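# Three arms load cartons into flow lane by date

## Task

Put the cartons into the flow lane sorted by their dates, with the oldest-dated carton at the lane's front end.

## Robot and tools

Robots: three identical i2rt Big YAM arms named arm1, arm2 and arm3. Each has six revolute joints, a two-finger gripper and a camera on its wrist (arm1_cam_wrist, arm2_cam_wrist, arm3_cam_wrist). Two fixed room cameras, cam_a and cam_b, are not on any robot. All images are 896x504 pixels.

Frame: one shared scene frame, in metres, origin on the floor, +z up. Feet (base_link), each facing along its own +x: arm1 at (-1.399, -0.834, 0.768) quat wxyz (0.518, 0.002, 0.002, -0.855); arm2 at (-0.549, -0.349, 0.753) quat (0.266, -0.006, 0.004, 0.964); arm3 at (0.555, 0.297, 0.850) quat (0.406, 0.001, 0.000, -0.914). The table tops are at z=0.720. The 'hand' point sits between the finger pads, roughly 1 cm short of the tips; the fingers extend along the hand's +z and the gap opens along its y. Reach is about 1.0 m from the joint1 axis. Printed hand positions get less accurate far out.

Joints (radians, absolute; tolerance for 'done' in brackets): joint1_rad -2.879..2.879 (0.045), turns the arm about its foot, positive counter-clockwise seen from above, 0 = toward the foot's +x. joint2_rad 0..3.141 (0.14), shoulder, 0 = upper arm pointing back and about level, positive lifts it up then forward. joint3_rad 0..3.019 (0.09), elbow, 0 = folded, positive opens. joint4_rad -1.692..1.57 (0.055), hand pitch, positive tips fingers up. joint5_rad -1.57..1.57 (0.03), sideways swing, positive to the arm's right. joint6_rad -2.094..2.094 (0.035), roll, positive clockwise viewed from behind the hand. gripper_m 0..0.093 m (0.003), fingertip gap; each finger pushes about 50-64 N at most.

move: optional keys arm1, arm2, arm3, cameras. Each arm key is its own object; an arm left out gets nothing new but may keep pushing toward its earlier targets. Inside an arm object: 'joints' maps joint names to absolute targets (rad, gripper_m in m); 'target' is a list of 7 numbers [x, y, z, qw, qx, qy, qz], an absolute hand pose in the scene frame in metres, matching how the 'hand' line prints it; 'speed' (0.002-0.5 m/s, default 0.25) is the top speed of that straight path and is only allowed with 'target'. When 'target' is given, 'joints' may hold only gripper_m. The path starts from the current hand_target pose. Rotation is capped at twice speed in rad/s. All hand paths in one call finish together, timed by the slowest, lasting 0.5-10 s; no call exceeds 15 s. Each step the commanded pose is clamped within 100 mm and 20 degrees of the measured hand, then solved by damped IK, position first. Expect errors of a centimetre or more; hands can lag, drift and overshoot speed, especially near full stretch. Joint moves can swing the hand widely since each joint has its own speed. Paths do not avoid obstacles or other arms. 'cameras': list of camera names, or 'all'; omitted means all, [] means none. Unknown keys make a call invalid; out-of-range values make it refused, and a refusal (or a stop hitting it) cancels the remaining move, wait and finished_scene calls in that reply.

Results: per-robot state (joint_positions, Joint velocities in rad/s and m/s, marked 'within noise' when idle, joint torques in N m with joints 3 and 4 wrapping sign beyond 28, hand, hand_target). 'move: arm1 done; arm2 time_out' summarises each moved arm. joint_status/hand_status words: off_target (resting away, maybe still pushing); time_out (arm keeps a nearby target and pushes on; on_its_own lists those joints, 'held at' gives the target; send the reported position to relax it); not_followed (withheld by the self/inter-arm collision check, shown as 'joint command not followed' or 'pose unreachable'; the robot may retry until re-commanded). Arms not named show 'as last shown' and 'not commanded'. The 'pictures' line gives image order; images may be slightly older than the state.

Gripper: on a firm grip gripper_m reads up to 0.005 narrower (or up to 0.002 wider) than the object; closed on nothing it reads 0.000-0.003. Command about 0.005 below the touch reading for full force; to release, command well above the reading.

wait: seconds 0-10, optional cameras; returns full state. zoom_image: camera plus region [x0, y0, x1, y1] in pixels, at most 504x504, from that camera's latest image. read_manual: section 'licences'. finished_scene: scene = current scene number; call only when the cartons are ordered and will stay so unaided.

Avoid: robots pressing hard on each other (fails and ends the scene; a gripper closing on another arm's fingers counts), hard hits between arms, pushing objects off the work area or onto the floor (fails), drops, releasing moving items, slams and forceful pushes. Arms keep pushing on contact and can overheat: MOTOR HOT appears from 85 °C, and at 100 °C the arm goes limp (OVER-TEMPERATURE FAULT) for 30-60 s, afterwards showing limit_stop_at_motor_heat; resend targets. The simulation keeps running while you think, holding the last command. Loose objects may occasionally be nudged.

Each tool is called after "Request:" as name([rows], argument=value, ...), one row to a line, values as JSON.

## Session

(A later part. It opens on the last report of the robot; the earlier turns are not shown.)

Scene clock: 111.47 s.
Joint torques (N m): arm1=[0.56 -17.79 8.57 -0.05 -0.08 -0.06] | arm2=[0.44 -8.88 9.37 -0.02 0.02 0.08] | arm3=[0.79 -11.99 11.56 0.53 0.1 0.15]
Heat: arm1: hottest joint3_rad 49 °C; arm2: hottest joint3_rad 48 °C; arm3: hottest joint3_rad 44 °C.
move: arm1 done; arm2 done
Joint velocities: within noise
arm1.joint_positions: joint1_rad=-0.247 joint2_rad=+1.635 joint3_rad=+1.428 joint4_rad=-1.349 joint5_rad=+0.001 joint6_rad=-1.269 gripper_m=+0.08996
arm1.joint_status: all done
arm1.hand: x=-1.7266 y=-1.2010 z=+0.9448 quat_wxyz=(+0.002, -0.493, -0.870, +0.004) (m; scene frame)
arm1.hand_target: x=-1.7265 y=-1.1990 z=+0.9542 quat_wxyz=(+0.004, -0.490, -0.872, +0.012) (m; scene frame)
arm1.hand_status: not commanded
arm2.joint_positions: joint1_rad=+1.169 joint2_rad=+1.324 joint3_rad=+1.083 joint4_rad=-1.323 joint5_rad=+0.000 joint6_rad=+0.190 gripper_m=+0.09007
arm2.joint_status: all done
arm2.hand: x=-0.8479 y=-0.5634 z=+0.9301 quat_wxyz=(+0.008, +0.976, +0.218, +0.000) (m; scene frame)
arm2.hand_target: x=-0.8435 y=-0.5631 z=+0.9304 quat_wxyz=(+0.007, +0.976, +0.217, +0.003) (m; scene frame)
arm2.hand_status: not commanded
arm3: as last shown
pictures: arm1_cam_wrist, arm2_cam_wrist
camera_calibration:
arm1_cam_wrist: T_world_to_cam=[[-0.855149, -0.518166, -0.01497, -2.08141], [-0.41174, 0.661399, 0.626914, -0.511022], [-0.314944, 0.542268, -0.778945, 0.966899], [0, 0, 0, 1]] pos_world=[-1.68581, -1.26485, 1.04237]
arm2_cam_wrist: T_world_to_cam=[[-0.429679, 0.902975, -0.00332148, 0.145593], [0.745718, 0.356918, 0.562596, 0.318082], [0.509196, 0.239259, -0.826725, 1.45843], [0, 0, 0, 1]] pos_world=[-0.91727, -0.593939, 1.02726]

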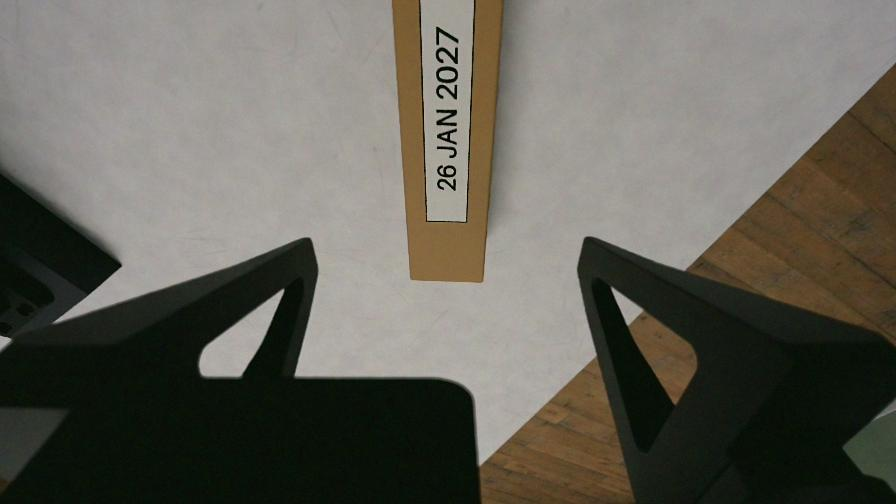

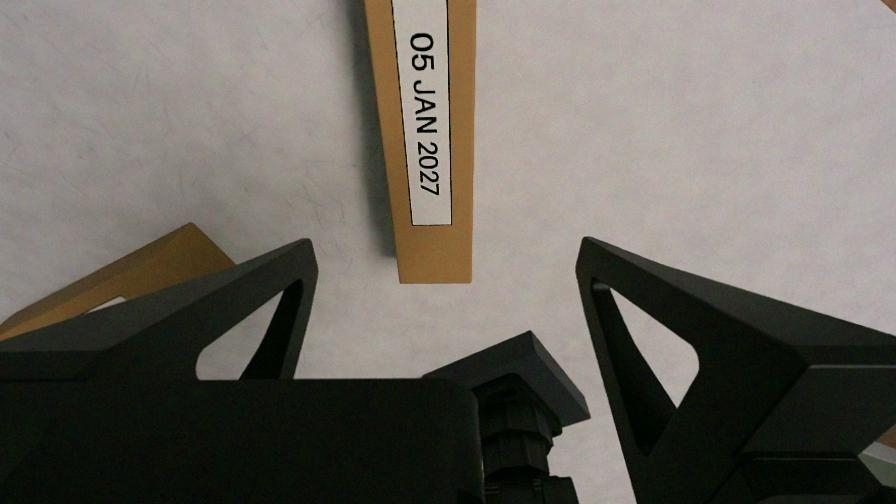

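Request:
move(arm1={"target": [-1.735, -1.202, 0.88, 0, 0.4924, 0.8704, 0], "speed": 0.25}, arm2={"target": [-0.836, -0.571, 0.763, 0, 0.9763, 0.2164, 0], "speed": 0.25}, cameras=["arm1_cam_wrist", "arm2_cam_wrist"])

Request:
move(arm2={"joints": {"gripper_m": 0.05}}, cameras=["arm2_cam_wrist"])

Request:
move(arm2={"target": [-0.836, -0.571, 0.95, 0, 0.9763, 0.2164, 0], "speed": 0.3}, cameras=["arm1_cam_wrist"])

Request:
move(arm2={"joints": {"joint1_rad": -1.592, "joint2_rad": 1.466, "joint3_rad": 1.23, "joint4_rad": -1.287, "joint5_rad": 0, "joint6_rad": 1.01}}, cameras=["arm1_cam_wrist", "arm2_cam_wrist"])

Scene clock: 136.50 s.
Joint torques (N m): arm1=[-0.38 -17.08 8.36 0.49 -0.11 -0.06] | arm2=[0.79 -8.41 6.89 0.85 0.08 0.11] | arm3=[0.79 -12.16 11.58 0.5 0.11 0.15]
Heat: arm1: hottest joint3_rad 46 °C; arm2: hottest joint3_rad 48 °C; arm3: hottest joint3_rad 45 °C.
move: arm1 done; arm2 done
Joint velocities: within noise
arm1.joint_positions: joint1_rad=-0.247 joint2_rad=+1.704 joint3_rad=+1.336 joint4_rad=-1.214 joint5_rad=+0.000 joint6_rad=-1.273 gripper_m=+0.08996
arm1.joint_status: not commanded
arm1.hand: x=-1.7275 y=-1.2020 z=+0.8783 quat_wxyz=(-0.001, -0.491, -0.871, -0.008) (m; scene frame)
arm1.hand_target: x=-1.7350 y=-1.2018 z=+0.8800 quat_wxyz=(+0.000, -0.492, -0.870, +0.000) (m; scene frame)
arm1.hand_status: done (0.008 m and 1.0 deg from the pose sent, 0.065 m and 0.5 deg at the start)
arm2.joint_positions: joint1_rad=+1.195 joint2_rad=+1.527 joint3_rad=+0.820 joint4_rad=-0.850 joint5_rad=+0.013 joint6_rad=+0.218 gripper_m=+0.09007
arm2.joint_status: not commanded
arm2.hand: x=-0.8414 y=-0.5703 z=+0.7707 quat_wxyz=(+0.004, +0.976, +0.217, -0.006) (m; scene frame)
arm2.hand_target: x=-0.8359 y=-0.5708 z=+0.7632 quat_wxyz=(+0.000, +0.976, +0.216, +0.000) (m; scene frame)
arm2.hand_status: done (0.009 m and 0.8 deg from the pose sent, 0.168 m and 1.0 deg at the start)
arm3: as last shown
pictures: arm1_cam_wrist, arm2_cam_wrist
camera_calibration:
arm1_cam_wrist: T_world_to_cam=[[-0.852711, -0.520845, -0.0400588, -2.06068], [-0.425441, 0.647924, 0.631819, -0.5133], [-0.303125, 0.555802, -0.77408, 0.94788], [0, 0, 0, 1]] pos_world=[-1.68821, -1.26755, 0.975499]
arm2_cam_wrist: T_world_to_cam=[[-0.427079, 0.904174, 0.00854601, 0.147735], [0.754181, 0.350986, 0.554995, 0.414967], [0.498812, 0.243472, -0.83181, 1.32257], [0, 0, 0, 1]] pos_world=[-0.909579, -0.601234, 0.868558]

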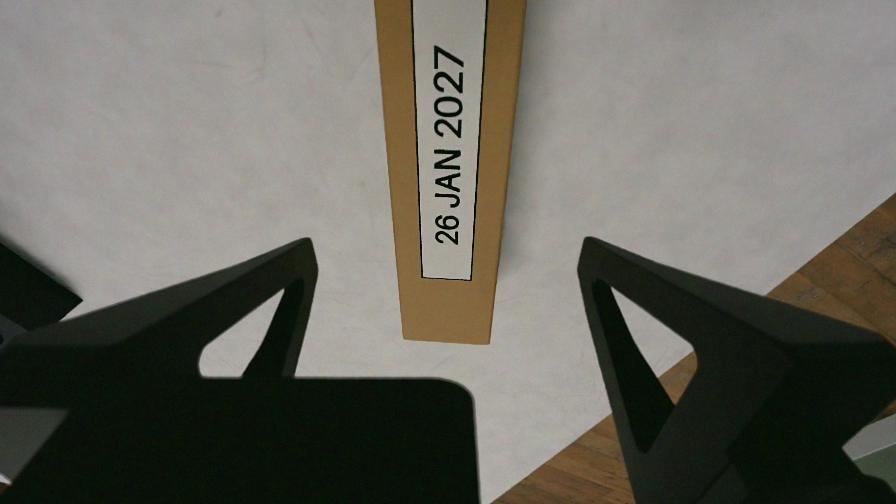

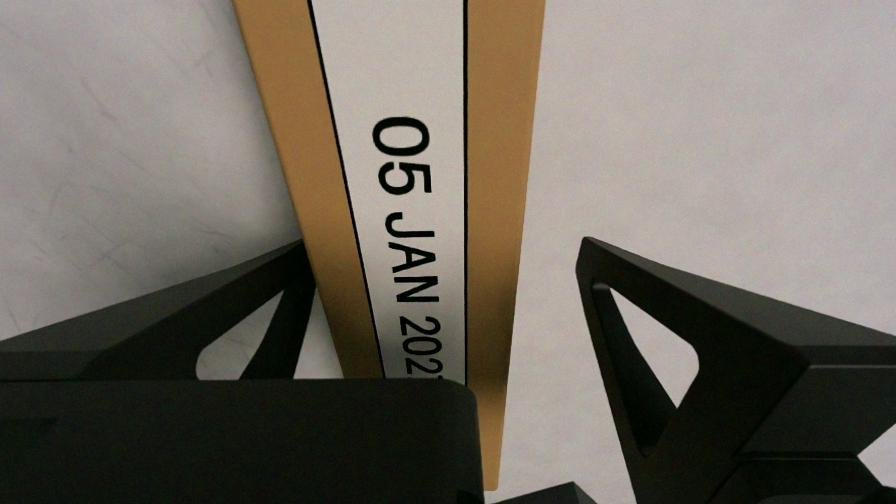

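Scene clock: 137.10 s.
Joint torques (N m): arm1=[-0.38 -16.79 8.35 0.47 -0.11 -0.06] | arm2=[0.32 -8.35 6.91 0.68 0.1 0.09] | arm3=[0.73 -12.1 11.54 0.49 0.1 0.14]
Heat: arm1: hottest joint3_rad 46 °C; arm2: hottest joint3_rad 48 °C; arm3: hottest joint3_rad 45 °C.
move: arm2 off_target
Joint velocities: within noise
arm1, arm3: as last shown
arm2.joint_positions: joint1_rad=+1.201 joint2_rad=+1.527 joint3_rad=+0.820 joint4_rad=-0.847 joint5_rad=+0.012 joint6_rad=+0.219 gripper_m=+0.06062
arm2.joint_status: gripper_m off_target (ended at +0.06064, target +0.05000)
arm2.hand: x=-0.8404 y=-0.5727 z=+0.7708 quat_wxyz=(+0.005, +0.976, +0.220, -0.007) (m; scene frame)
arm2.hand_target: x=-0.8359 y=-0.5708 z=+0.7632 quat_wxyz=(+0.000, +0.976, +0.216, +0.000) (m; scene frame)
arm2.hand_status: not commanded
pictures: arm2_cam_wrist
camera_calibration:
arm2_cam_wrist: T_world_to_cam=[[-0.432552, 0.901582, 0.00704805, 0.145447], [0.753111, 0.357, 0.552608, 0.419451], [0.495705, 0.244339, -0.833412, 1.32176], [0, 0, 0, 1]] pos_world=[-0.908185, -0.603835, 0.868756]

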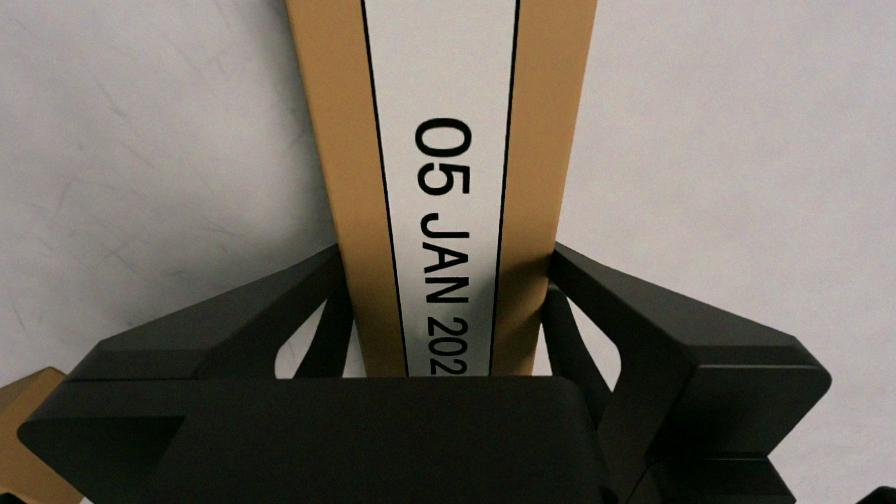

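Scene clock: 138.67 s.
Joint torques (N m): arm1=[-0.44 -16.73 8.36 0.49 -0.12 -0.06] | arm2=[0.62 -7.88 15.72 -0.32 0.04 0.1] | arm3=[0.62 -12.16 11.6 0.53 0.09 0.14]
Heat: arm1: hottest joint3_rad 46 °C; arm2: hottest joint3_rad 49 °C; arm3: hottest joint3_rad 45 °C.
move: arm2 off_target
Joint velocities: within noise
arm1, arm3: as last shown
arm1.hand: x=-1.7274 y=-1.2021 z=+0.8783 quat_wxyz=(-0.001, -0.491, -0.871, -0.008) (m; scene frame)
arm1.hand_target: x=-1.7350 y=-1.2018 z=+0.8800 quat_wxyz=(+0.000, -0.493, -0.870, +0.000) (m; scene frame)
arm2.joint_positions: joint1_rad=+1.204 joint2_rad=+1.299 joint3_rad=+1.034 joint4_rad=-1.373 joint5_rad=+0.013 joint6_rad=+0.226 gripper_m=+0.06062
arm2.joint_status: not commanded
arm2.hand: x=-0.8176 y=-0.5533 z=+0.9212 quat_wxyz=(-0.014, +0.975, +0.218, +0.031) (m; scene frame)
arm2.hand_target: x=-0.8344 y=-0.5698 z=+0.9500 quat_wxyz=(+0.001, +0.976, +0.216, +0.000) (m; scene frame)
arm2.hand_status: off_target (0.039 m and 3.9 deg from the pose sent, 0.179 m and 1.0 deg at the start; pose on its path clipped on 5 of 47 steps)
pictures: arm1_cam_wrist
camera_calibration:
arm1_cam_wrist: T_world_to_cam=[[-0.852729, -0.520804, -0.0401997, -2.06052], [-0.425621, 0.648142, 0.631473, -0.512991], [-0.302819, 0.555586, -0.774355, 0.948391], [0, 0, 0, 1]] pos_world=[-1.68821, -1.26755, 0.975499]

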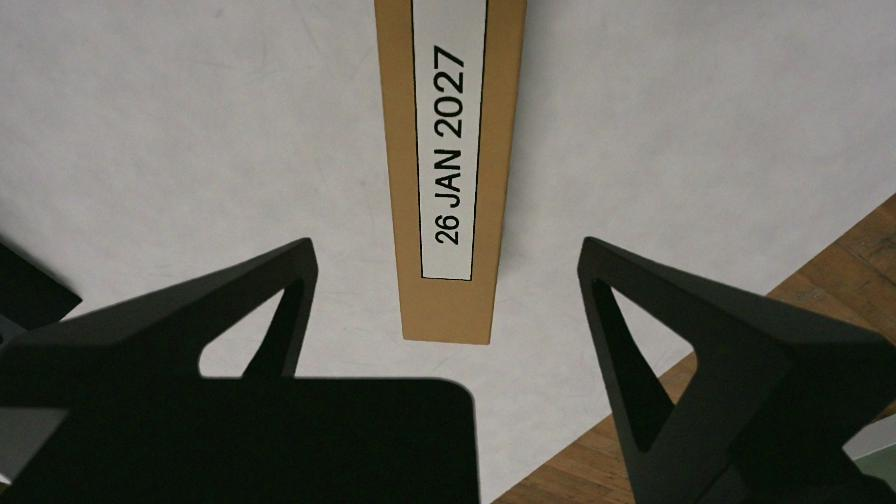

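Scene clock: 141.13 s.
Joint torques (N m): arm1=[-0.38 -16.73 8.35 0.5 -0.11 -0.06] | arm2=[-0.15 -12.57 12.96 -0.21 0.02 0.08] | arm3=[0.56 -12.16 11.56 0.49 0.09 0.14]
Heat: arm1: hottest joint3_rad 46 °C; arm2: hottest joint3_rad 49 °C; arm3: hottest joint3_rad 45 °C.
move: arm2 done
Joint velocities: within noise
arm1: as last shown
arm2.joint_positions: joint1_rad=-1.592 joint2_rad=+1.484 joint3_rad=+1.184 joint4_rad=-1.277 joint5_rad=+0.001 joint6_rad=+1.000 gripper_m=+0.06071
arm2.joint_status: all done
arm2.hand: x=-0.3263 y=+0.0080 z=+0.9059 quat_wxyz=(-0.003, +0.005, -1.000, +0.009) (m; scene frame)
arm2.hand_target: x=-0.3198 y=+0.0193 z=+0.9304 quat_wxyz=(-0.017, +0.000, -1.000, -0.014) (m; scene frame)
arm2.hand_status: not commanded
arm3.joint_positions: joint1_rad=+0.105 joint2_rad=+1.407 joint3_rad=+0.967 joint4_rad=-1.121 joint5_rad=+0.000 joint6_rad=+0.940 gripper_m=+0.09309
arm3.joint_status: not commanded
arm3.hand: x=+0.3331 y=-0.0055 z=+0.9566 quat_wxyz=(-0.004, -1.000, -0.001, +0.002) (m; scene frame)
arm3.hand_target: x=+0.3306 y=-0.0131 z=+0.9551 quat_wxyz=(-0.004, -1.000, +0.000, +0.002) (m; scene frame)
arm3.hand_status: not commanded
pictures: arm1_cam_wrist, arm2_cam_wrist
camera_calibration:
arm1_cam_wrist: T_world_to_cam=[[-0.852729, -0.520804, -0.0401997, -2.06052], [-0.425621, 0.648142, 0.631473, -0.512991], [-0.302819, 0.555586, -0.774355, 0.948391], [0, 0, 0, 1]] pos_world=[-1.68821, -1.26755, 0.975499]
arm2_cam_wrist: T_world_to_cam=[[0.0142512, -0.999425, 0.0307769, -0.0171414], [-0.828598, 0.00542407, 0.559818, -0.769585], [-0.559663, -0.0334798, -0.828044, 0.690684], [0, 0, 0, 1]] pos_world=[-0.250882, 0.0101667, 1.00327]

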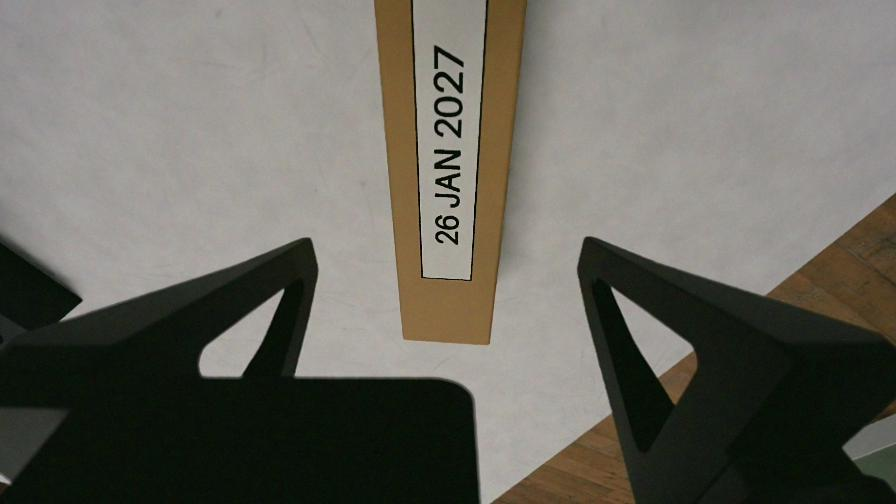

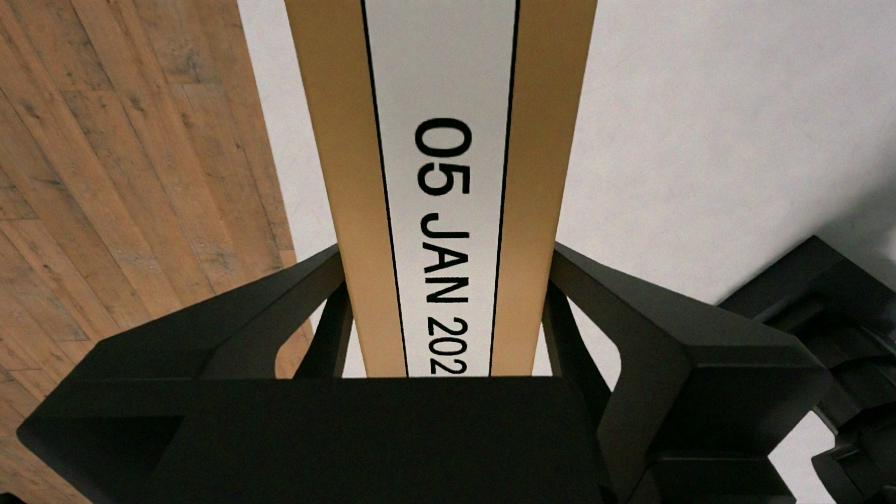

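Request:
move(arm1={"target": [-1.738, -1.1945, 0.786, 0, 0.4924, 0.8704, 0], "speed": 0.2}, arm2={"target": [0.02, 0.0, 0.885, 0, 0, -1, 0], "speed": 0.3}, cameras=["arm1_cam_wrist"])

Request:
move(arm1={"joints": {"gripper_m": 0.05}}, arm2={"target": [0.033, 0.009, 0.791, 0, 0, -1, 0], "speed": 0.15}, cameras=["arm1_cam_wrist", "arm2_cam_wrist"])

Request:
move(arm1={"target": [-1.738, -1.1945, 0.97, 0, 0.4924, 0.8704, 0], "speed": 0.3}, arm2={"target": [0.033, 0.007, 0.800, 0, 0, -1, 0], "speed": 0.1, "joints": {"gripper_m": 0.09}}, cameras=[])

Request:
move(arm1={"joints": {"joint1_rad": 0.6}}, arm2={"target": [0.033, 0.006, 0.94, 0, 0, -1, 0], "speed": 0.3}, cameras=[])

Request:
move(arm1={"joints": {"joint1_rad": 2.522, "joint2_rad": 2.051, "joint3_rad": 2.03, "joint4_rad": -1.50, "joint5_rad": 0, "joint6_rad": 0}}, arm2={"target": [-0.36, 0.0, 0.945, 0, 0, -1, 0], "speed": 0.4}, cameras=[])

Request:
move(arm1={"target": [-0.83, -0.545, 0.788, 0, 0.2292, -0.9734, 0], "speed": 0.14}, arm3={"target": [0.024, 0.004, 0.87, 0, -1, 0, 0], "speed": 0.35}, cameras=["arm1_cam_wrist", "arm3_cam_wrist"])

Scene clock: 178.37 s.
Joint torques (N m): arm1=[-0.85 -16.67 7.12 0.5 -0.12 -0.06] | arm2=[0.21 -21.13 16.29 -0.39 -0.06 -0.12] | arm3=[0.85 -12.16 11.6 0.49 0.09 0.15]
Heat: arm1: hottest joint3_rad 44 °C; arm2: hottest joint3_rad 53 °C; arm3: hottest joint3_rad 45 °C.
move: arm1 done; arm2 off_target
Joint velocities: within noise
arm1.joint_positions: joint1_rad=-0.256 joint2_rad=+1.807 joint3_rad=+1.211 joint4_rad=-0.979 joint5_rad=+0.000 joint6_rad=-1.287 gripper_m=+0.08996
arm1.joint_status: not commanded
arm1.hand: x=-1.7293 y=-1.1974 z=+0.7874 quat_wxyz=(+0.000, -0.489, -0.872, -0.005) (m; scene frame)
arm1.hand_target: x=-1.7379 y=-1.1945 z=+0.7861 quat_wxyz=(+0.000, -0.492, -0.870, +0.000) (m; scene frame)
arm1.hand_status: done (0.009 m and 0.8 deg from the pose sent, 0.093 m and 1.0 deg at the start)
arm2.joint_positions: joint1_rad=-2.064 joint2_rad=+2.144 joint3_rad=+1.968 joint4_rad=-1.469 joint5_rad=-0.013 joint6_rad=+0.556 gripper_m=+0.06071
arm2.joint_status: not commanded
arm2.hand: x=+0.0009 y=-0.0175 z=+0.8539 quat_wxyz=(+0.030, -0.010, -0.999, +0.020) (m; scene frame)
arm2.hand_target: x=+0.0175 y=-0.0013 z=+0.8855 quat_wxyz=(-0.001, +0.000, -1.000, +0.000) (m; scene frame)
arm2.hand_status: off_target (0.040 m and 4.3 deg from the pose sent, 0.347 m and 1.2 deg at the start)
arm3: as last shown
pictures: arm1_cam_wrist
camera_calibration:
arm1_cam_wrist: T_world_to_cam=[[-0.850068, -0.525598, -0.0336396, -2.06971], [-0.426261, 0.64908, 0.630077, -0.458279], [-0.309332, 0.549947, -0.775804, 0.858031], [0, 0, 0, 1]] pos_world=[-1.68932, -1.26224, 0.884791]

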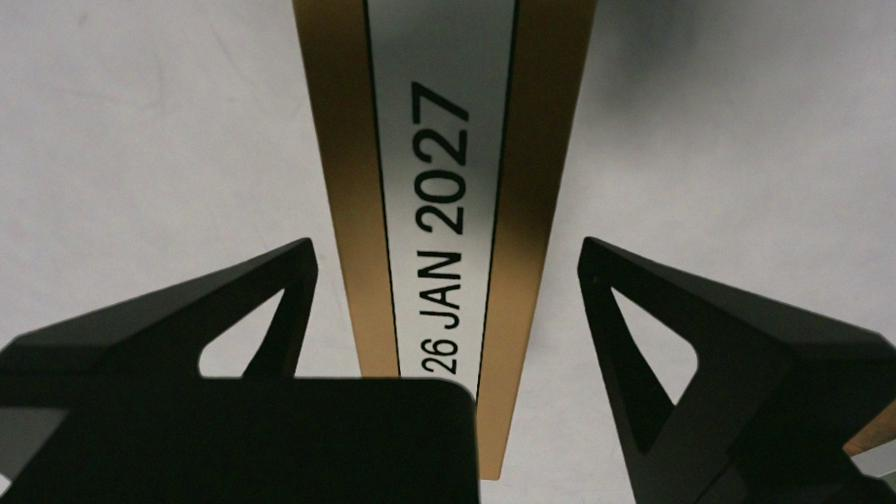

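Scene clock: 179.60 s.
Joint torques (N m): arm1=[-0.73 -16.67 7.24 0.5 -0.04 -0.06] | arm2=[0.38 -20.25 11.66 0.92 -0.09 -0.09] | arm3=[0.5 -11.99 11.56 0.51 0.1 0.15]
Heat: arm1: hottest joint3_rad 44 °C; arm2: hottest joint3_rad 53 °C; arm3: hottest joint3_rad 45 °C.
move: arm1 off_target; arm2 off_target
Joint velocities: within noise
arm1.joint_positions: joint1_rad=-0.257 joint2_rad=+1.807 joint3_rad=+1.209 joint4_rad=-0.979 joint5_rad=-0.002 joint6_rad=-1.288 gripper_m=+0.05922
arm1.joint_status: gripper_m off_target (ended at +0.05925, target +0.05000)
arm1.hand: x=-1.7289 y=-1.1971 z=+0.7871 quat_wxyz=(-0.001, -0.489, -0.872, -0.005) (m; scene frame)
arm1.hand_target: x=-1.7380 y=-1.1944 z=+0.7862 quat_wxyz=(+0.000, -0.493, -0.870, +0.000) (m; scene frame)
arm1.hand_status: not commanded
arm2.joint_positions: joint1_rad=-2.063 joint2_rad=+2.232 joint3_rad=+1.968 joint4_rad=-1.328 joint5_rad=-0.012 joint6_rad=+0.556 gripper_m=+0.06071
arm2.joint_status: not commanded
arm2.hand: x=+0.0264 y=-0.0027 z=+0.7968 quat_wxyz=(+0.007, -0.009, -1.000, +0.006) (m; scene frame)
arm2.hand_target: x=+0.0325 y=+0.0087 z=+0.7912 quat_wxyz=(+0.000, +0.000, -1.000, +0.000) (m; scene frame)
arm2.hand_status: off_target (0.015 m and 1.5 deg from the pose sent, 0.075 m and 4.3 deg at the start)
arm3: as last shown
pictures: arm1_cam_wrist, arm2_cam_wrist
camera_calibration:
arm1_cam_wrist: T_world_to_cam=[[-0.850012, -0.525588, -0.0351732, -2.06779], [-0.427478, 0.649244, 0.629083, -0.459193], [-0.307802, 0.549764, -0.776542, 0.860677], [0, 0, 0, 1]] pos_world=[-1.68902, -1.26184, 0.884492]
arm2_cam_wrist: T_world_to_cam=[[-0.0125811, -0.999608, 0.0250288, -0.024243], [-0.816042, 0.0247296, 0.577463, -0.430437], [-0.577855, -0.0131594, -0.816033, 0.78834], [0, 0, 0, 1]] pos_world=[0.103986, -0.00321487, 0.89248]

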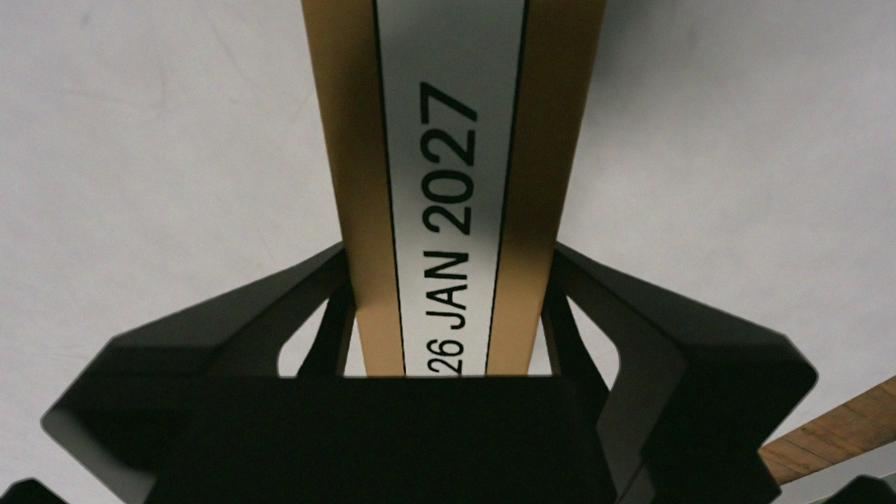

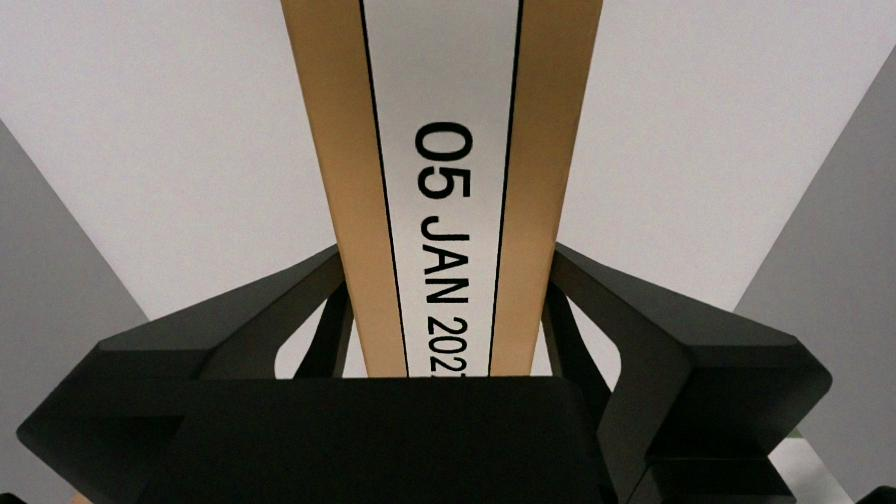

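Scene clock: 181.27 s.
Joint torques (N m): arm1=[-0.79 -17.44 13.9 -0.54 -0.04 -0.07] | arm2=[0.26 -21.13 12.18 0.03 -0.05 -0.11] | arm3=[0.73 -11.99 11.6 0.47 0.1 0.15]
Heat: arm1: hottest joint3_rad 44 °C; arm2: hottest joint3_rad 53 °C; arm3: hottest joint3_rad 45 °C.
move: arm1 off_target; arm2 off_target
Joint velocities: within noise
arm1.joint_positions: joint1_rad=-0.257 joint2_rad=+1.644 joint3_rad=+1.417 joint4_rad=-1.411 joint5_rad=-0.001 joint6_rad=-1.288 gripper_m=+0.05922
arm1.joint_status: not commanded
arm1.hand: x=-1.7174 y=-1.1847 z=+0.9370 quat_wxyz=(-0.008, -0.488, -0.872, -0.035) (m; scene frame)
arm1.hand_target: x=-1.7365 y=-1.1928 z=+0.9702 quat_wxyz=(+0.001, -0.492, -0.870, +0.000) (m; scene frame)
arm1.hand_status: off_target (0.040 m and 4.2 deg from the pose sent, 0.183 m and 0.8 deg at the start; pose on its path clipped on 11 of 50 steps)
arm2.joint_positions: joint1_rad=-2.063 joint2_rad=+2.232 joint3_rad=+1.968 joint4_rad=-1.324 joint5_rad=-0.013 joint6_rad=+0.556 gripper_m=+0.08995
arm2.joint_status: all done
arm2.hand: x=+0.0273 y=-0.0021 z=+0.7968 quat_wxyz=(+0.006, -0.009, -1.000, +0.005) (m; scene frame)
arm2.hand_target: x=+0.0327 y=+0.0068 z=+0.8001 quat_wxyz=(+0.000, +0.000, -1.000, +0.000) (m; scene frame)
arm2.hand_status: off_target (0.011 m and 1.3 deg from the pose sent, 0.012 m and 1.5 deg at the start)
arm3: as last shown
pictures: none
No camera images: "cameras" was empty.

Scene clock: 182.93 s.
Joint torques (N m): arm1=[0.09 -18.32 13.05 -0.5 -0.02 -0.05] | arm2=[-0.09 -20.89 14.82 -0.13 -0.05 -0.12] | arm3=[0.62 -12.22 11.62 0.53 0.1 0.15]
Heat: arm1: hottest joint3_rad 44 °C; arm2: hottest joint3_rad 53 °C; arm3: hottest joint3_rad 45 °C.
move: arm1 done; arm2 off_target
Joint velocities: within noise
arm1.joint_positions: joint1_rad=+0.595 joint2_rad=+1.654 joint3_rad=+1.428 joint4_rad=-1.411 joint5_rad=-0.001 joint6_rad=-1.289 gripper_m=+0.05923
arm1.joint_status: all done
arm1.hand: x=-1.3450 y=-1.3087 z=+0.9365 quat_wxyz=(+0.005, -0.083, -0.996, -0.035) (m; scene frame)
arm1.hand_target: x=-1.3412 y=-1.3234 z=+0.9702 quat_wxyz=(-0.002, -0.078, -0.997, +0.000) (m; scene frame)
arm1.hand_status: not commanded
arm2.joint_positions: joint1_rad=-2.063 joint2_rad=+2.184 joint3_rad=+2.237 joint4_rad=-1.657 joint5_rad=-0.013 joint6_rad=+0.552 gripper_m=+0.08995
arm2.joint_status: not commanded
arm2.hand: x=+0.0227 y=-0.0025 z=+0.9299 quat_wxyz=(+0.013, -0.007, -1.000, +0.009) (m; scene frame)
arm2.hand_target: x=+0.0323 y=+0.0056 z=+0.9400 quat_wxyz=(-0.001, +0.000, -1.000, +0.000) (m; scene frame)
arm2.hand_status: off_target (0.017 m and 1.9 deg from the pose sent, 0.144 m and 1.3 deg at the start; pose on its path clipped on 4 of 50 steps)
arm3: as last shown
pictures: none
No camera images: "cameras" was empty.

Scene clock: 185.10 s.
Joint torques (N m): arm1=[0.67 -28.45 11.41 -0.32 0.03 0.13] | arm2=[0.26 -9.7 8.29 0.7 0.12 0.13] | arm3=[0.56 -12.1 11.58 0.57 0.1 0.16]
Heat: arm1: hottest joint3_rad 44 °C; arm2: hottest joint3_rad 53 °C; arm3: hottest joint3_rad 45 °C.
move: arm1 done; arm2 done
Joint velocities: within noise
arm1.joint_positions: joint1_rad=+2.521 joint2_rad=+2.109 joint3_rad=+1.994 joint4_rad=-1.489 joint5_rad=+0.000 joint6_rad=-0.009 gripper_m=+0.05924
arm1.joint_status: all done
arm1.hand: x=-0.8228 y=-0.5434 z=+0.9018 quat_wxyz=(+0.014, +0.237, -0.971, +0.002) (m; scene frame)
arm1.hand_target: x=-0.8183 y=-0.5404 z=+0.9520 quat_wxyz=(-0.026, +0.233, -0.972, -0.008) (m; scene frame)
arm1.hand_status: not commanded
arm2.joint_positions: joint1_rad=-1.544 joint2_rad=+1.387 joint3_rad=+1.209 joint4_rad=-1.377 joint5_rad=-0.015 joint6_rad=+1.052 gripper_m=+0.08995
arm2.joint_status: not commanded
arm2.hand: x=-0.3567 y=+0.0022 z=+0.9526 quat_wxyz=(-0.002, +0.003, -1.000, -0.005) (m; scene frame)
arm2.hand_target: x=-0.3600 y=+0.0000 z=+0.9451 quat_wxyz=(+0.000, +0.000, -1.000, +0.000) (m; scene frame)
arm2.hand_status: done (0.009 m and 0.7 deg from the pose sent, 0.383 m and 2.0 deg at the start)
arm3: as last shown
pictures: none
No camera images: "cameras" was empty.

Scene clock: 187.30 s.
Joint torques (N m): arm1=[1.14 -22.42 7.72 0.92 0.18 0.15] | arm2=[0.21 -9.7 8.28 0.72 0.12 0.1] | arm3=[-0.03 -23.36 13.53 0.02 0 -0.02]
Heat: arm1: hottest joint3_rad 44 °C; arm2: hottest joint3_rad 53 °C; arm3: hottest joint3_rad 45 °C.
move: arm1 done; arm3 off_target
Joint velocities: within noise
arm1.joint_positions: joint1_rad=+2.521 joint2_rad=+2.141 joint3_rad=+1.760 joint4_rad=-1.205 joint5_rad=+0.001 joint6_rad=-0.001 gripper_m=+0.05924
arm1.joint_status: not commanded
arm1.hand: x=-0.8327 y=-0.5481 z=+0.7953 quat_wxyz=(+0.006, +0.233, -0.972, +0.000) (m; scene frame)
arm1.hand_target: x=-0.8301 y=-0.5451 z=+0.7881 quat_wxyz=(+0.000, +0.229, -0.973, +0.000) (m; scene frame)
arm1.hand_status: done (0.008 m and 0.8 deg from the pose sent, 0.114 m and 1.9 deg at the start)
arm2: as last shown
arm2.hand: x=-0.3566 y=+0.0023 z=+0.9526 quat_wxyz=(-0.002, +0.003, -1.000, -0.005) (m; scene frame)
arm3.joint_positions: joint1_rad=-0.330 joint2_rad=+2.033 joint3_rad=+1.576 joint4_rad=-1.112 joint5_rad=+0.003 joint6_rad=+0.515 gripper_m=+0.09309
arm3.joint_status: not commanded
arm3.hand: x=+0.0338 y=+0.0097 z=+0.8738 quat_wxyz=(+0.001, -1.000, +0.004, +0.001) (m; scene frame)
arm3.hand_target: x=+0.0243 y=+0.0042 z=+0.8701 quat_wxyz=(+0.000, -1.000, +0.000, +0.000) (m; scene frame)
arm3.hand_status: off_target (0.012 m and 0.5 deg from the pose sent, 0.321 m and 0.5 deg at the start)
pictures: arm1_cam_wrist, arm3_cam_wrist
camera_calibration:
arm1_cam_wrist: T_world_to_cam=[[0.456283, -0.889411, -0.0274603, -0.0824711], [-0.679198, -0.368046, 0.635006, -1.27444], [-0.574888, -0.271092, -0.772019, 0.1102], [0, 0, 0, 1]] pos_world=[-0.764614, -0.512528, 0.892089]
arm3_cam_wrist: T_world_to_cam=[[0.024457, 0.9997, -0.000979482, -0.00875119], [0.803992, -0.0190869, 0.594334, -0.54446], [0.594137, -0.0153231, -0.804218, 0.805805], [0, 0, 0, 1]] pos_world=[-0.0408031, 0.010704, 0.971625]

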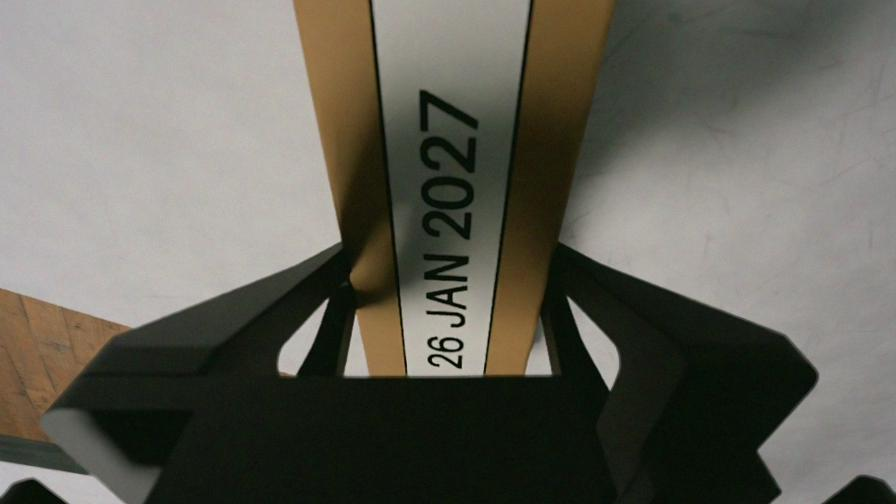

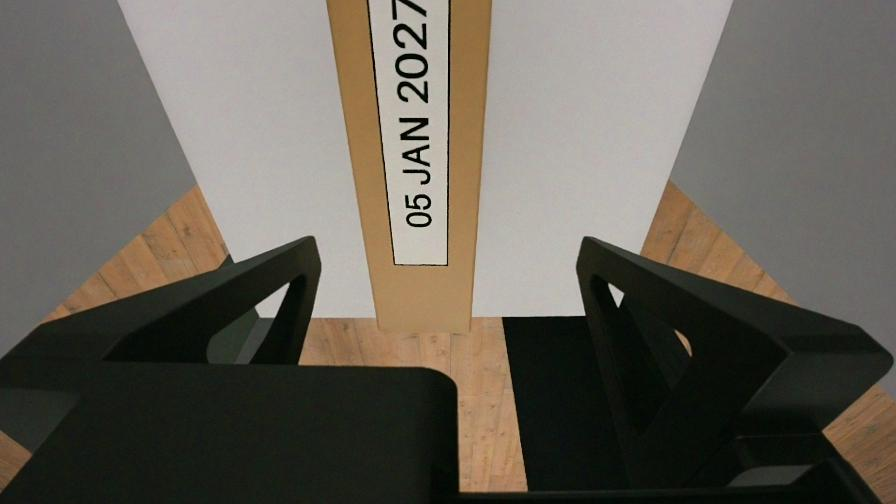

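Request:
move(arm1={"joints": {"gripper_m": 0.09}}, arm3={"target": [0.011, -0.002, 0.795, 0, -1, 0, 0], "speed": 0.18}, cameras=["arm3_cam_wrist"])

Request:
move(arm1={"target": [-0.83, -0.545, 0.93, 0, 0.2292, -0.9734, 0], "speed": 0.3}, arm3={"joints": {"gripper_m": 0.05}}, cameras=["arm1_cam_wrist", "arm3_cam_wrist"])

Request:
move(arm1={"joints": {"joint1_rad": 1.01, "joint2_rad": 1.4, "joint3_rad": 1.2, "joint4_rad": -1.21, "joint5_rad": 0, "joint6_rad": 0}}, arm2={"joints": {"joint1_rad": 2.173, "joint2_rad": 1.494, "joint3_rad": 1.257, "joint4_rad": -1.334, "joint5_rad": 0, "joint6_rad": -0.852}}, arm3={"target": [0.031, 0.004, 0.95, 0, -1, 0, 0], "speed": 0.35}, cameras=["arm2_cam_wrist"])

Request:
move(arm3={"target": [0.31, -0.01, 0.96, 0, -1, 0, 0], "speed": 0.4}, cameras=["arm2_cam_wrist", "arm3_cam_wrist"])

Scene clock: 198.83 s.
Joint torques (N m): arm1=[1.2 -22.53 8.09 0.54 0.14 0.12] | arm2=[0.32 -9.64 8.29 0.7 0.12 0.09] | arm3=[-0.15 -25.93 12.31 0.61 0 -0.04]
Heat: arm1: hottest joint3_rad 44 °C; arm2: hottest joint3_rad 53 °C; arm3: hottest joint3_rad 44 °C.
move: arm1 done; arm3 off_target
Joint velocities: within noise
arm1.joint_positions: joint1_rad=+2.521 joint2_rad=+2.142 joint3_rad=+1.755 joint4_rad=-1.193 joint5_rad=+0.002 joint6_rad=+0.001 gripper_m=+0.08993
arm1.joint_status: all done
arm1.hand: x=-0.8317 y=-0.5477 z=+0.7929 quat_wxyz=(+0.003, +0.232, -0.973, +0.000) (m; scene frame)
arm1.hand_target: x=-0.8300 y=-0.5451 z=+0.7883 quat_wxyz=(+0.000, +0.229, -0.973, +0.000) (m; scene frame)
arm1.hand_status: not commanded
arm2: as last shown
arm3.joint_positions: joint1_rad=-0.330 joint2_rad=+2.177 joint3_rad=+1.588 joint4_rad=-1.008 joint5_rad=+0.003 joint6_rad=+0.513 gripper_m=+0.09309
arm3.joint_status: not commanded
arm3.hand: x=+0.0257 y=+0.0051 z=+0.7940 quat_wxyz=(+0.008, -1.000, +0.003, -0.012) (m; scene frame)
arm3.hand_target: x=+0.0116 y=-0.0017 z=+0.7952 quat_wxyz=(+0.000, -1.000, +0.000, +0.000) (m; scene frame)
arm3.hand_status: off_target (0.016 m and 1.7 deg from the pose sent, 0.083 m and 0.5 deg at the start)
pictures: arm3_cam_wrist
camera_calibration:
arm3_cam_wrist: T_world_to_cam=[[0.0220185, 0.999665, 0.0136011, -0.0155737], [0.788709, -0.025729, 0.614228, -0.505918], [0.614373, -0.00279703, -0.789011, 0.733717], [0, 0, 0, 1]] pos_world=[-0.0514108, 0.00460394, 0.889872]

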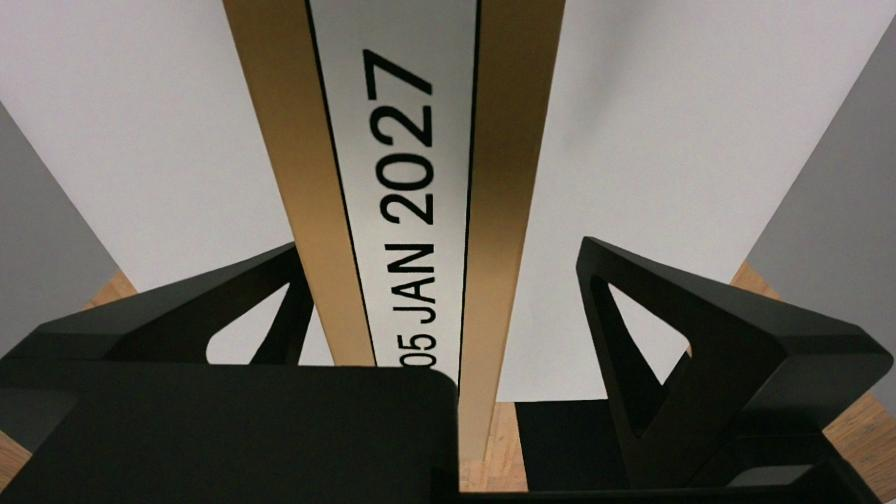

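Scene clock: 200.43 s.
Joint torques (N m): arm1=[1.32 -22.42 12.46 -0.27 0.14 0.12] | arm2=[0.26 -9.7 8.28 0.72 0.12 0.09] | arm3=[-0.15 -25.76 12.34 0.57 0.14 -0.01]
Heat: arm1: hottest joint3_rad 44 °C; arm2: hottest joint3_rad 53 °C; arm3: hottest joint3_rad 44 °C.
move: arm1 off_target; arm3 off_target
Joint velocities: within noise
arm1.joint_positions: joint1_rad=+2.521 joint2_rad=+2.046 joint3_rad=+1.928 joint4_rad=-1.489 joint5_rad=+0.002 joint6_rad=+0.001 gripper_m=+0.08993
arm1.joint_status: not commanded
arm1.hand: x=-0.8403 y=-0.5526 z=+0.9157 quat_wxyz=(+0.016, +0.232, -0.973, +0.003) (m; scene frame)
arm1.hand_target: x=-0.8307 y=-0.5454 z=+0.9301 quat_wxyz=(+0.000, +0.229, -0.973, +0.000) (m; scene frame)
arm1.hand_status: off_target (0.019 m and 1.9 deg from the pose sent, 0.137 m and 0.5 deg at the start; pose on its path clipped on 6 of 48 steps)
arm2: as last shown
arm3.joint_positions: joint1_rad=-0.329 joint2_rad=+2.177 joint3_rad=+1.588 joint4_rad=-1.006 joint5_rad=-0.001 joint6_rad=+0.511 gripper_m=+0.05833
arm3.joint_status: gripper_m off_target (ended at +0.05836, target +0.05000)
arm3.hand: x=+0.0255 y=+0.0039 z=+0.7941 quat_wxyz=(+0.005, -1.000, +0.002, -0.012) (m; scene frame)
arm3.hand_target: x=+0.0115 y=-0.0018 z=+0.7952 quat_wxyz=(+0.000, -1.000, +0.000, +0.000) (m; scene frame)
arm3.hand_status: not commanded
pictures: arm1_cam_wrist, arm3_cam_wrist
camera_calibration:
arm1_cam_wrist: T_world_to_cam=[[0.453477, -0.890868, -0.0267056, -0.0835279], [-0.66833, -0.359717, 0.651106, -1.35879], [-0.589656, -0.277413, -0.758517, 0.169305], [0, 0, 0, 1]] pos_world=[-0.770409, -0.516223, 1.0109]
arm3_cam_wrist: T_world_to_cam=[[0.0202754, 0.999757, 0.00862498, -0.0103394], [0.788906, -0.0212975, 0.614145, -0.505914], [0.61418, -0.00564773, -0.789146, 0.734052], [0, 0, 0, 1]] pos_world=[-0.0515118, 0.00370788, 0.890068]

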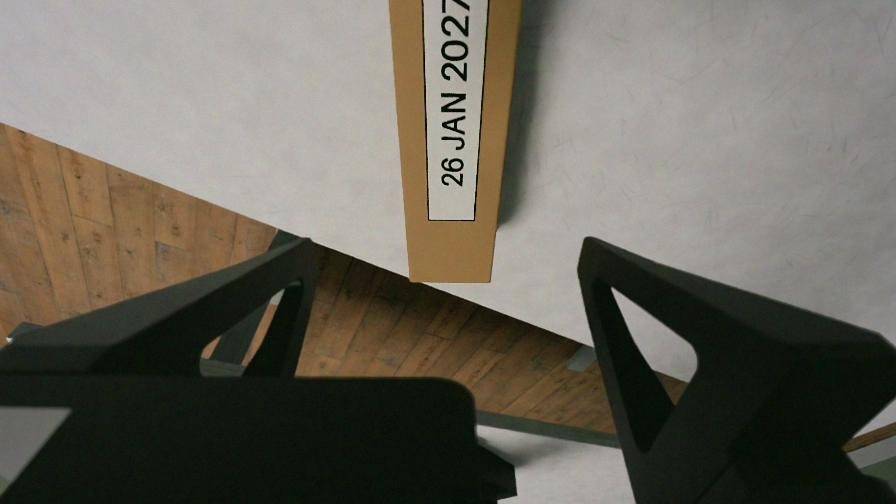

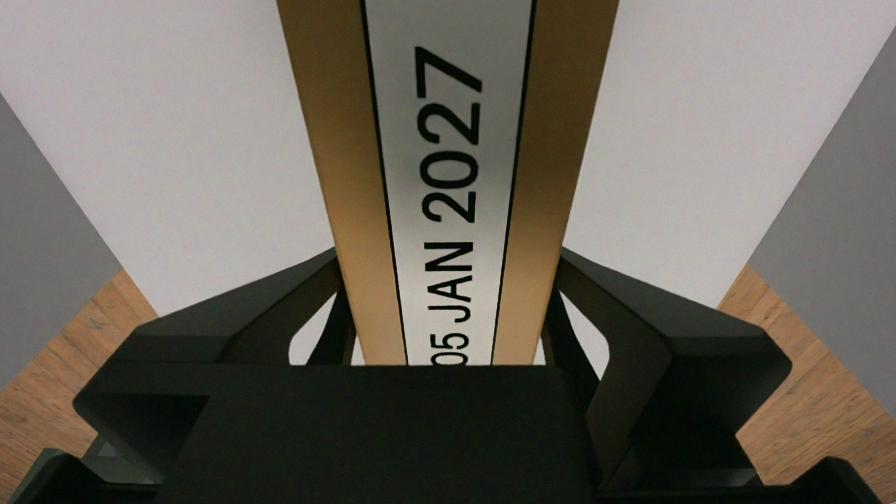

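Scene clock: 203.10 s.
Joint torques (N m): arm1=[0.09 -13.33 9.21 0.58 -0.01 0.02] | arm2=[0.15 -11.63 11.52 -0.16 -0.06 -0.12] | arm3=[0.56 -26.11 15.23 -0.05 0.13 0.05]
Heat: arm1: hottest joint3_rad 44 °C; arm2: hottest joint3_rad 53 °C; arm3: hottest joint3_rad 44 °C.
move: arm1 done; arm2 done; arm3 off_target
Joint velocities: within noise
arm1.joint_positions: joint1_rad=+1.019 joint2_rad=+1.408 joint3_rad=+1.193 joint4_rad=-1.216 joint5_rad=+0.002 joint6_rad=+0.001 gripper_m=+0.08995
arm1.joint_status: all done
arm1.hand: x=-1.1770 y=-1.2089 z=+0.9566 quat_wxyz=(-0.060, -0.494, -0.867, +0.032) (m; scene frame)
arm1.hand_target: x=-1.1784 y=-1.2136 z=+0.9627 quat_wxyz=(-0.069, -0.496, -0.865, +0.037) (m; scene frame)
arm1.hand_status: not commanded
arm2.joint_positions: joint1_rad=+2.170 joint2_rad=+1.499 joint3_rad=+1.232 joint4_rad=-1.325 joint5_rad=-0.001 joint6_rad=-0.842 gripper_m=+0.09008
arm2.joint_status: all done
arm2.hand: x=-0.5250 y=-0.7721 z=+0.9249 quat_wxyz=(+0.003, +0.328, +0.945, +0.006) (m; scene frame)
arm2.hand_target: x=-0.5237 y=-0.7779 z=+0.9361 quat_wxyz=(+0.006, +0.322, +0.947, -0.004) (m; scene frame)
arm2.hand_status: not commanded
arm3.joint_positions: joint1_rad=-0.329 joint2_rad=+1.974 joint3_rad=+1.634 joint4_rad=-1.277 joint5_rad=-0.001 joint6_rad=+0.511 gripper_m=+0.05833
arm3.joint_status: not commanded
arm3.hand: x=+0.0459 y=+0.0154 z=+0.9281 quat_wxyz=(+0.011, -1.000, +0.002, -0.021) (m; scene frame)
arm3.hand_target: x=+0.0321 y=+0.0045 z=+0.9503 quat_wxyz=(+0.000, -1.000, +0.000, +0.000) (m; scene frame)
arm3.hand_status: off_target (0.029 m and 2.8 deg from the pose sent, 0.156 m and 1.5 deg at the start; pose on its path clipped on 7 of 80 steps)
pictures: arm2_cam_wrist
camera_calibration:
arm2_cam_wrist: T_world_to_cam=[[-0.616566, -0.787303, 0.000287116, -0.933754], [-0.650126, 0.509343, 0.563832, -0.46157], [-0.444053, 0.347453, -0.825889, 0.921967], [0, 0, 0, 1]] pos_world=[-0.466397, -0.82039, 1.02196]

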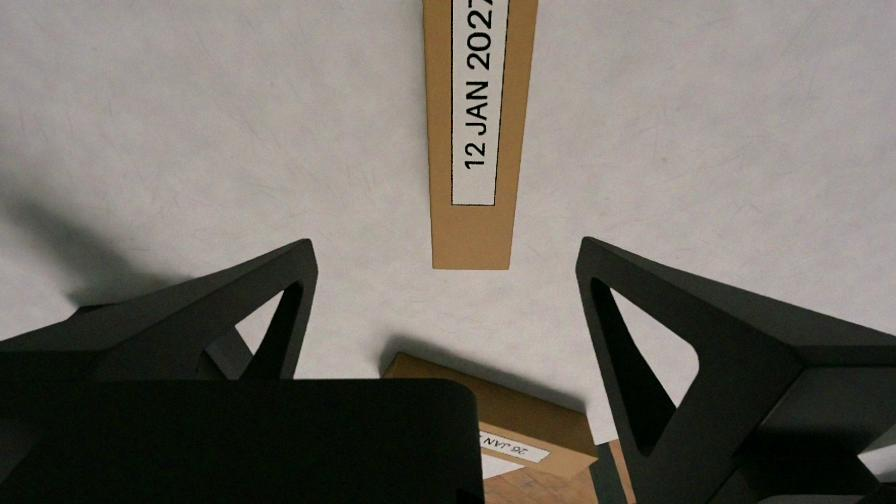

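Scene clock: 204.93 s.
Joint torques (N m): arm1=[-0.03 -13.27 9.21 0.58 -0.01 0.02] | arm2=[0.09 -11.63 11.54 -0.17 -0.06 -0.11] | arm3=[0.67 -17.38 10.73 0.58 0.25 0.15]
Heat: arm1: hottest joint3_rad 44 °C; arm2: hottest joint3_rad 53 °C; arm3: hottest joint3_rad 44 °C.
move: arm3 off_target
Joint velocities: within noise
arm1, arm2: as last shown
arm3.joint_positions: joint1_rad=+0.057 joint2_rad=+1.476 joint3_rad=+1.014 joint4_rad=-1.151 joint5_rad=-0.003 joint6_rad=+0.891 gripper_m=+0.05833
arm3.joint_status: not commanded
arm3.hand: x=+0.3131 y=-0.0027 z=+0.9475 quat_wxyz=(+0.016, -1.000, -0.001, -0.016) (m; scene frame)
arm3.hand_target: x=+0.3102 y=-0.0098 z=+0.9599 quat_wxyz=(+0.000, -1.000, +0.000, +0.000) (m; scene frame)
arm3.hand_status: off_target (0.015 m and 2.6 deg from the pose sent, 0.267 m and 2.8 deg at the start)
pictures: arm2_cam_wrist, arm3_cam_wrist
camera_calibration:
arm2_cam_wrist: T_world_to_cam=[[-0.616566, -0.787303, 0.000287116, -0.933754], [-0.650126, 0.509343, 0.563832, -0.46157], [-0.444053, 0.347453, -0.825889, 0.921967], [0, 0, 0, 1]] pos_world=[-0.466397, -0.82039, 1.02196]
arm3_cam_wrist: T_world_to_cam=[[0.0130679, 0.999471, 0.0297962, -0.0287625], [0.784334, -0.0287287, 0.619673, -0.830963], [0.620201, 0.0152724, -0.784294, 0.671955], [0, 0, 0, 1]] pos_world=[0.235382, -0.00538754, 1.04279]

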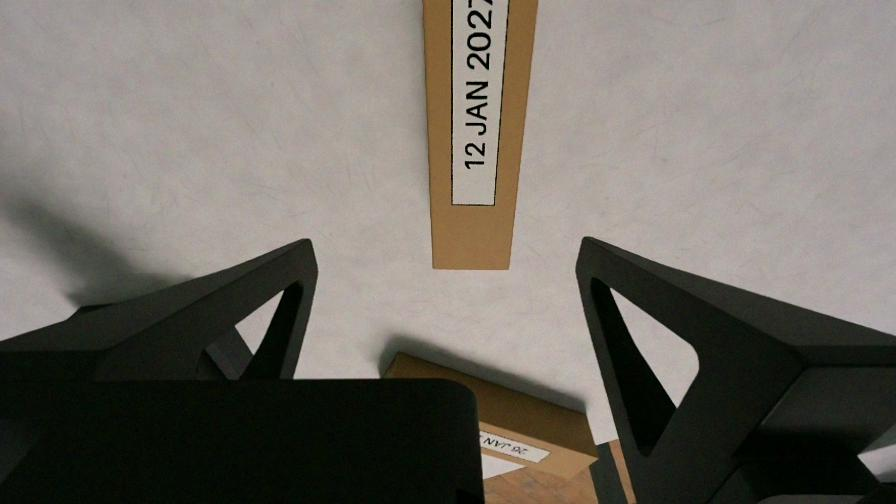

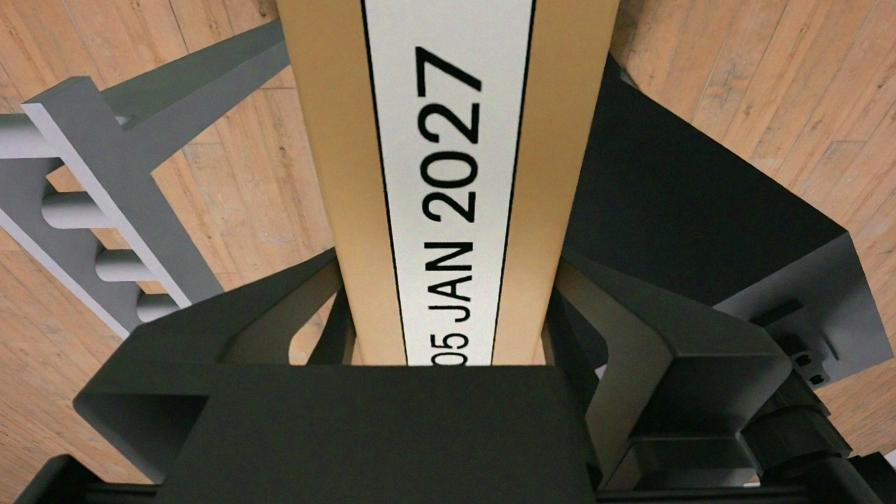

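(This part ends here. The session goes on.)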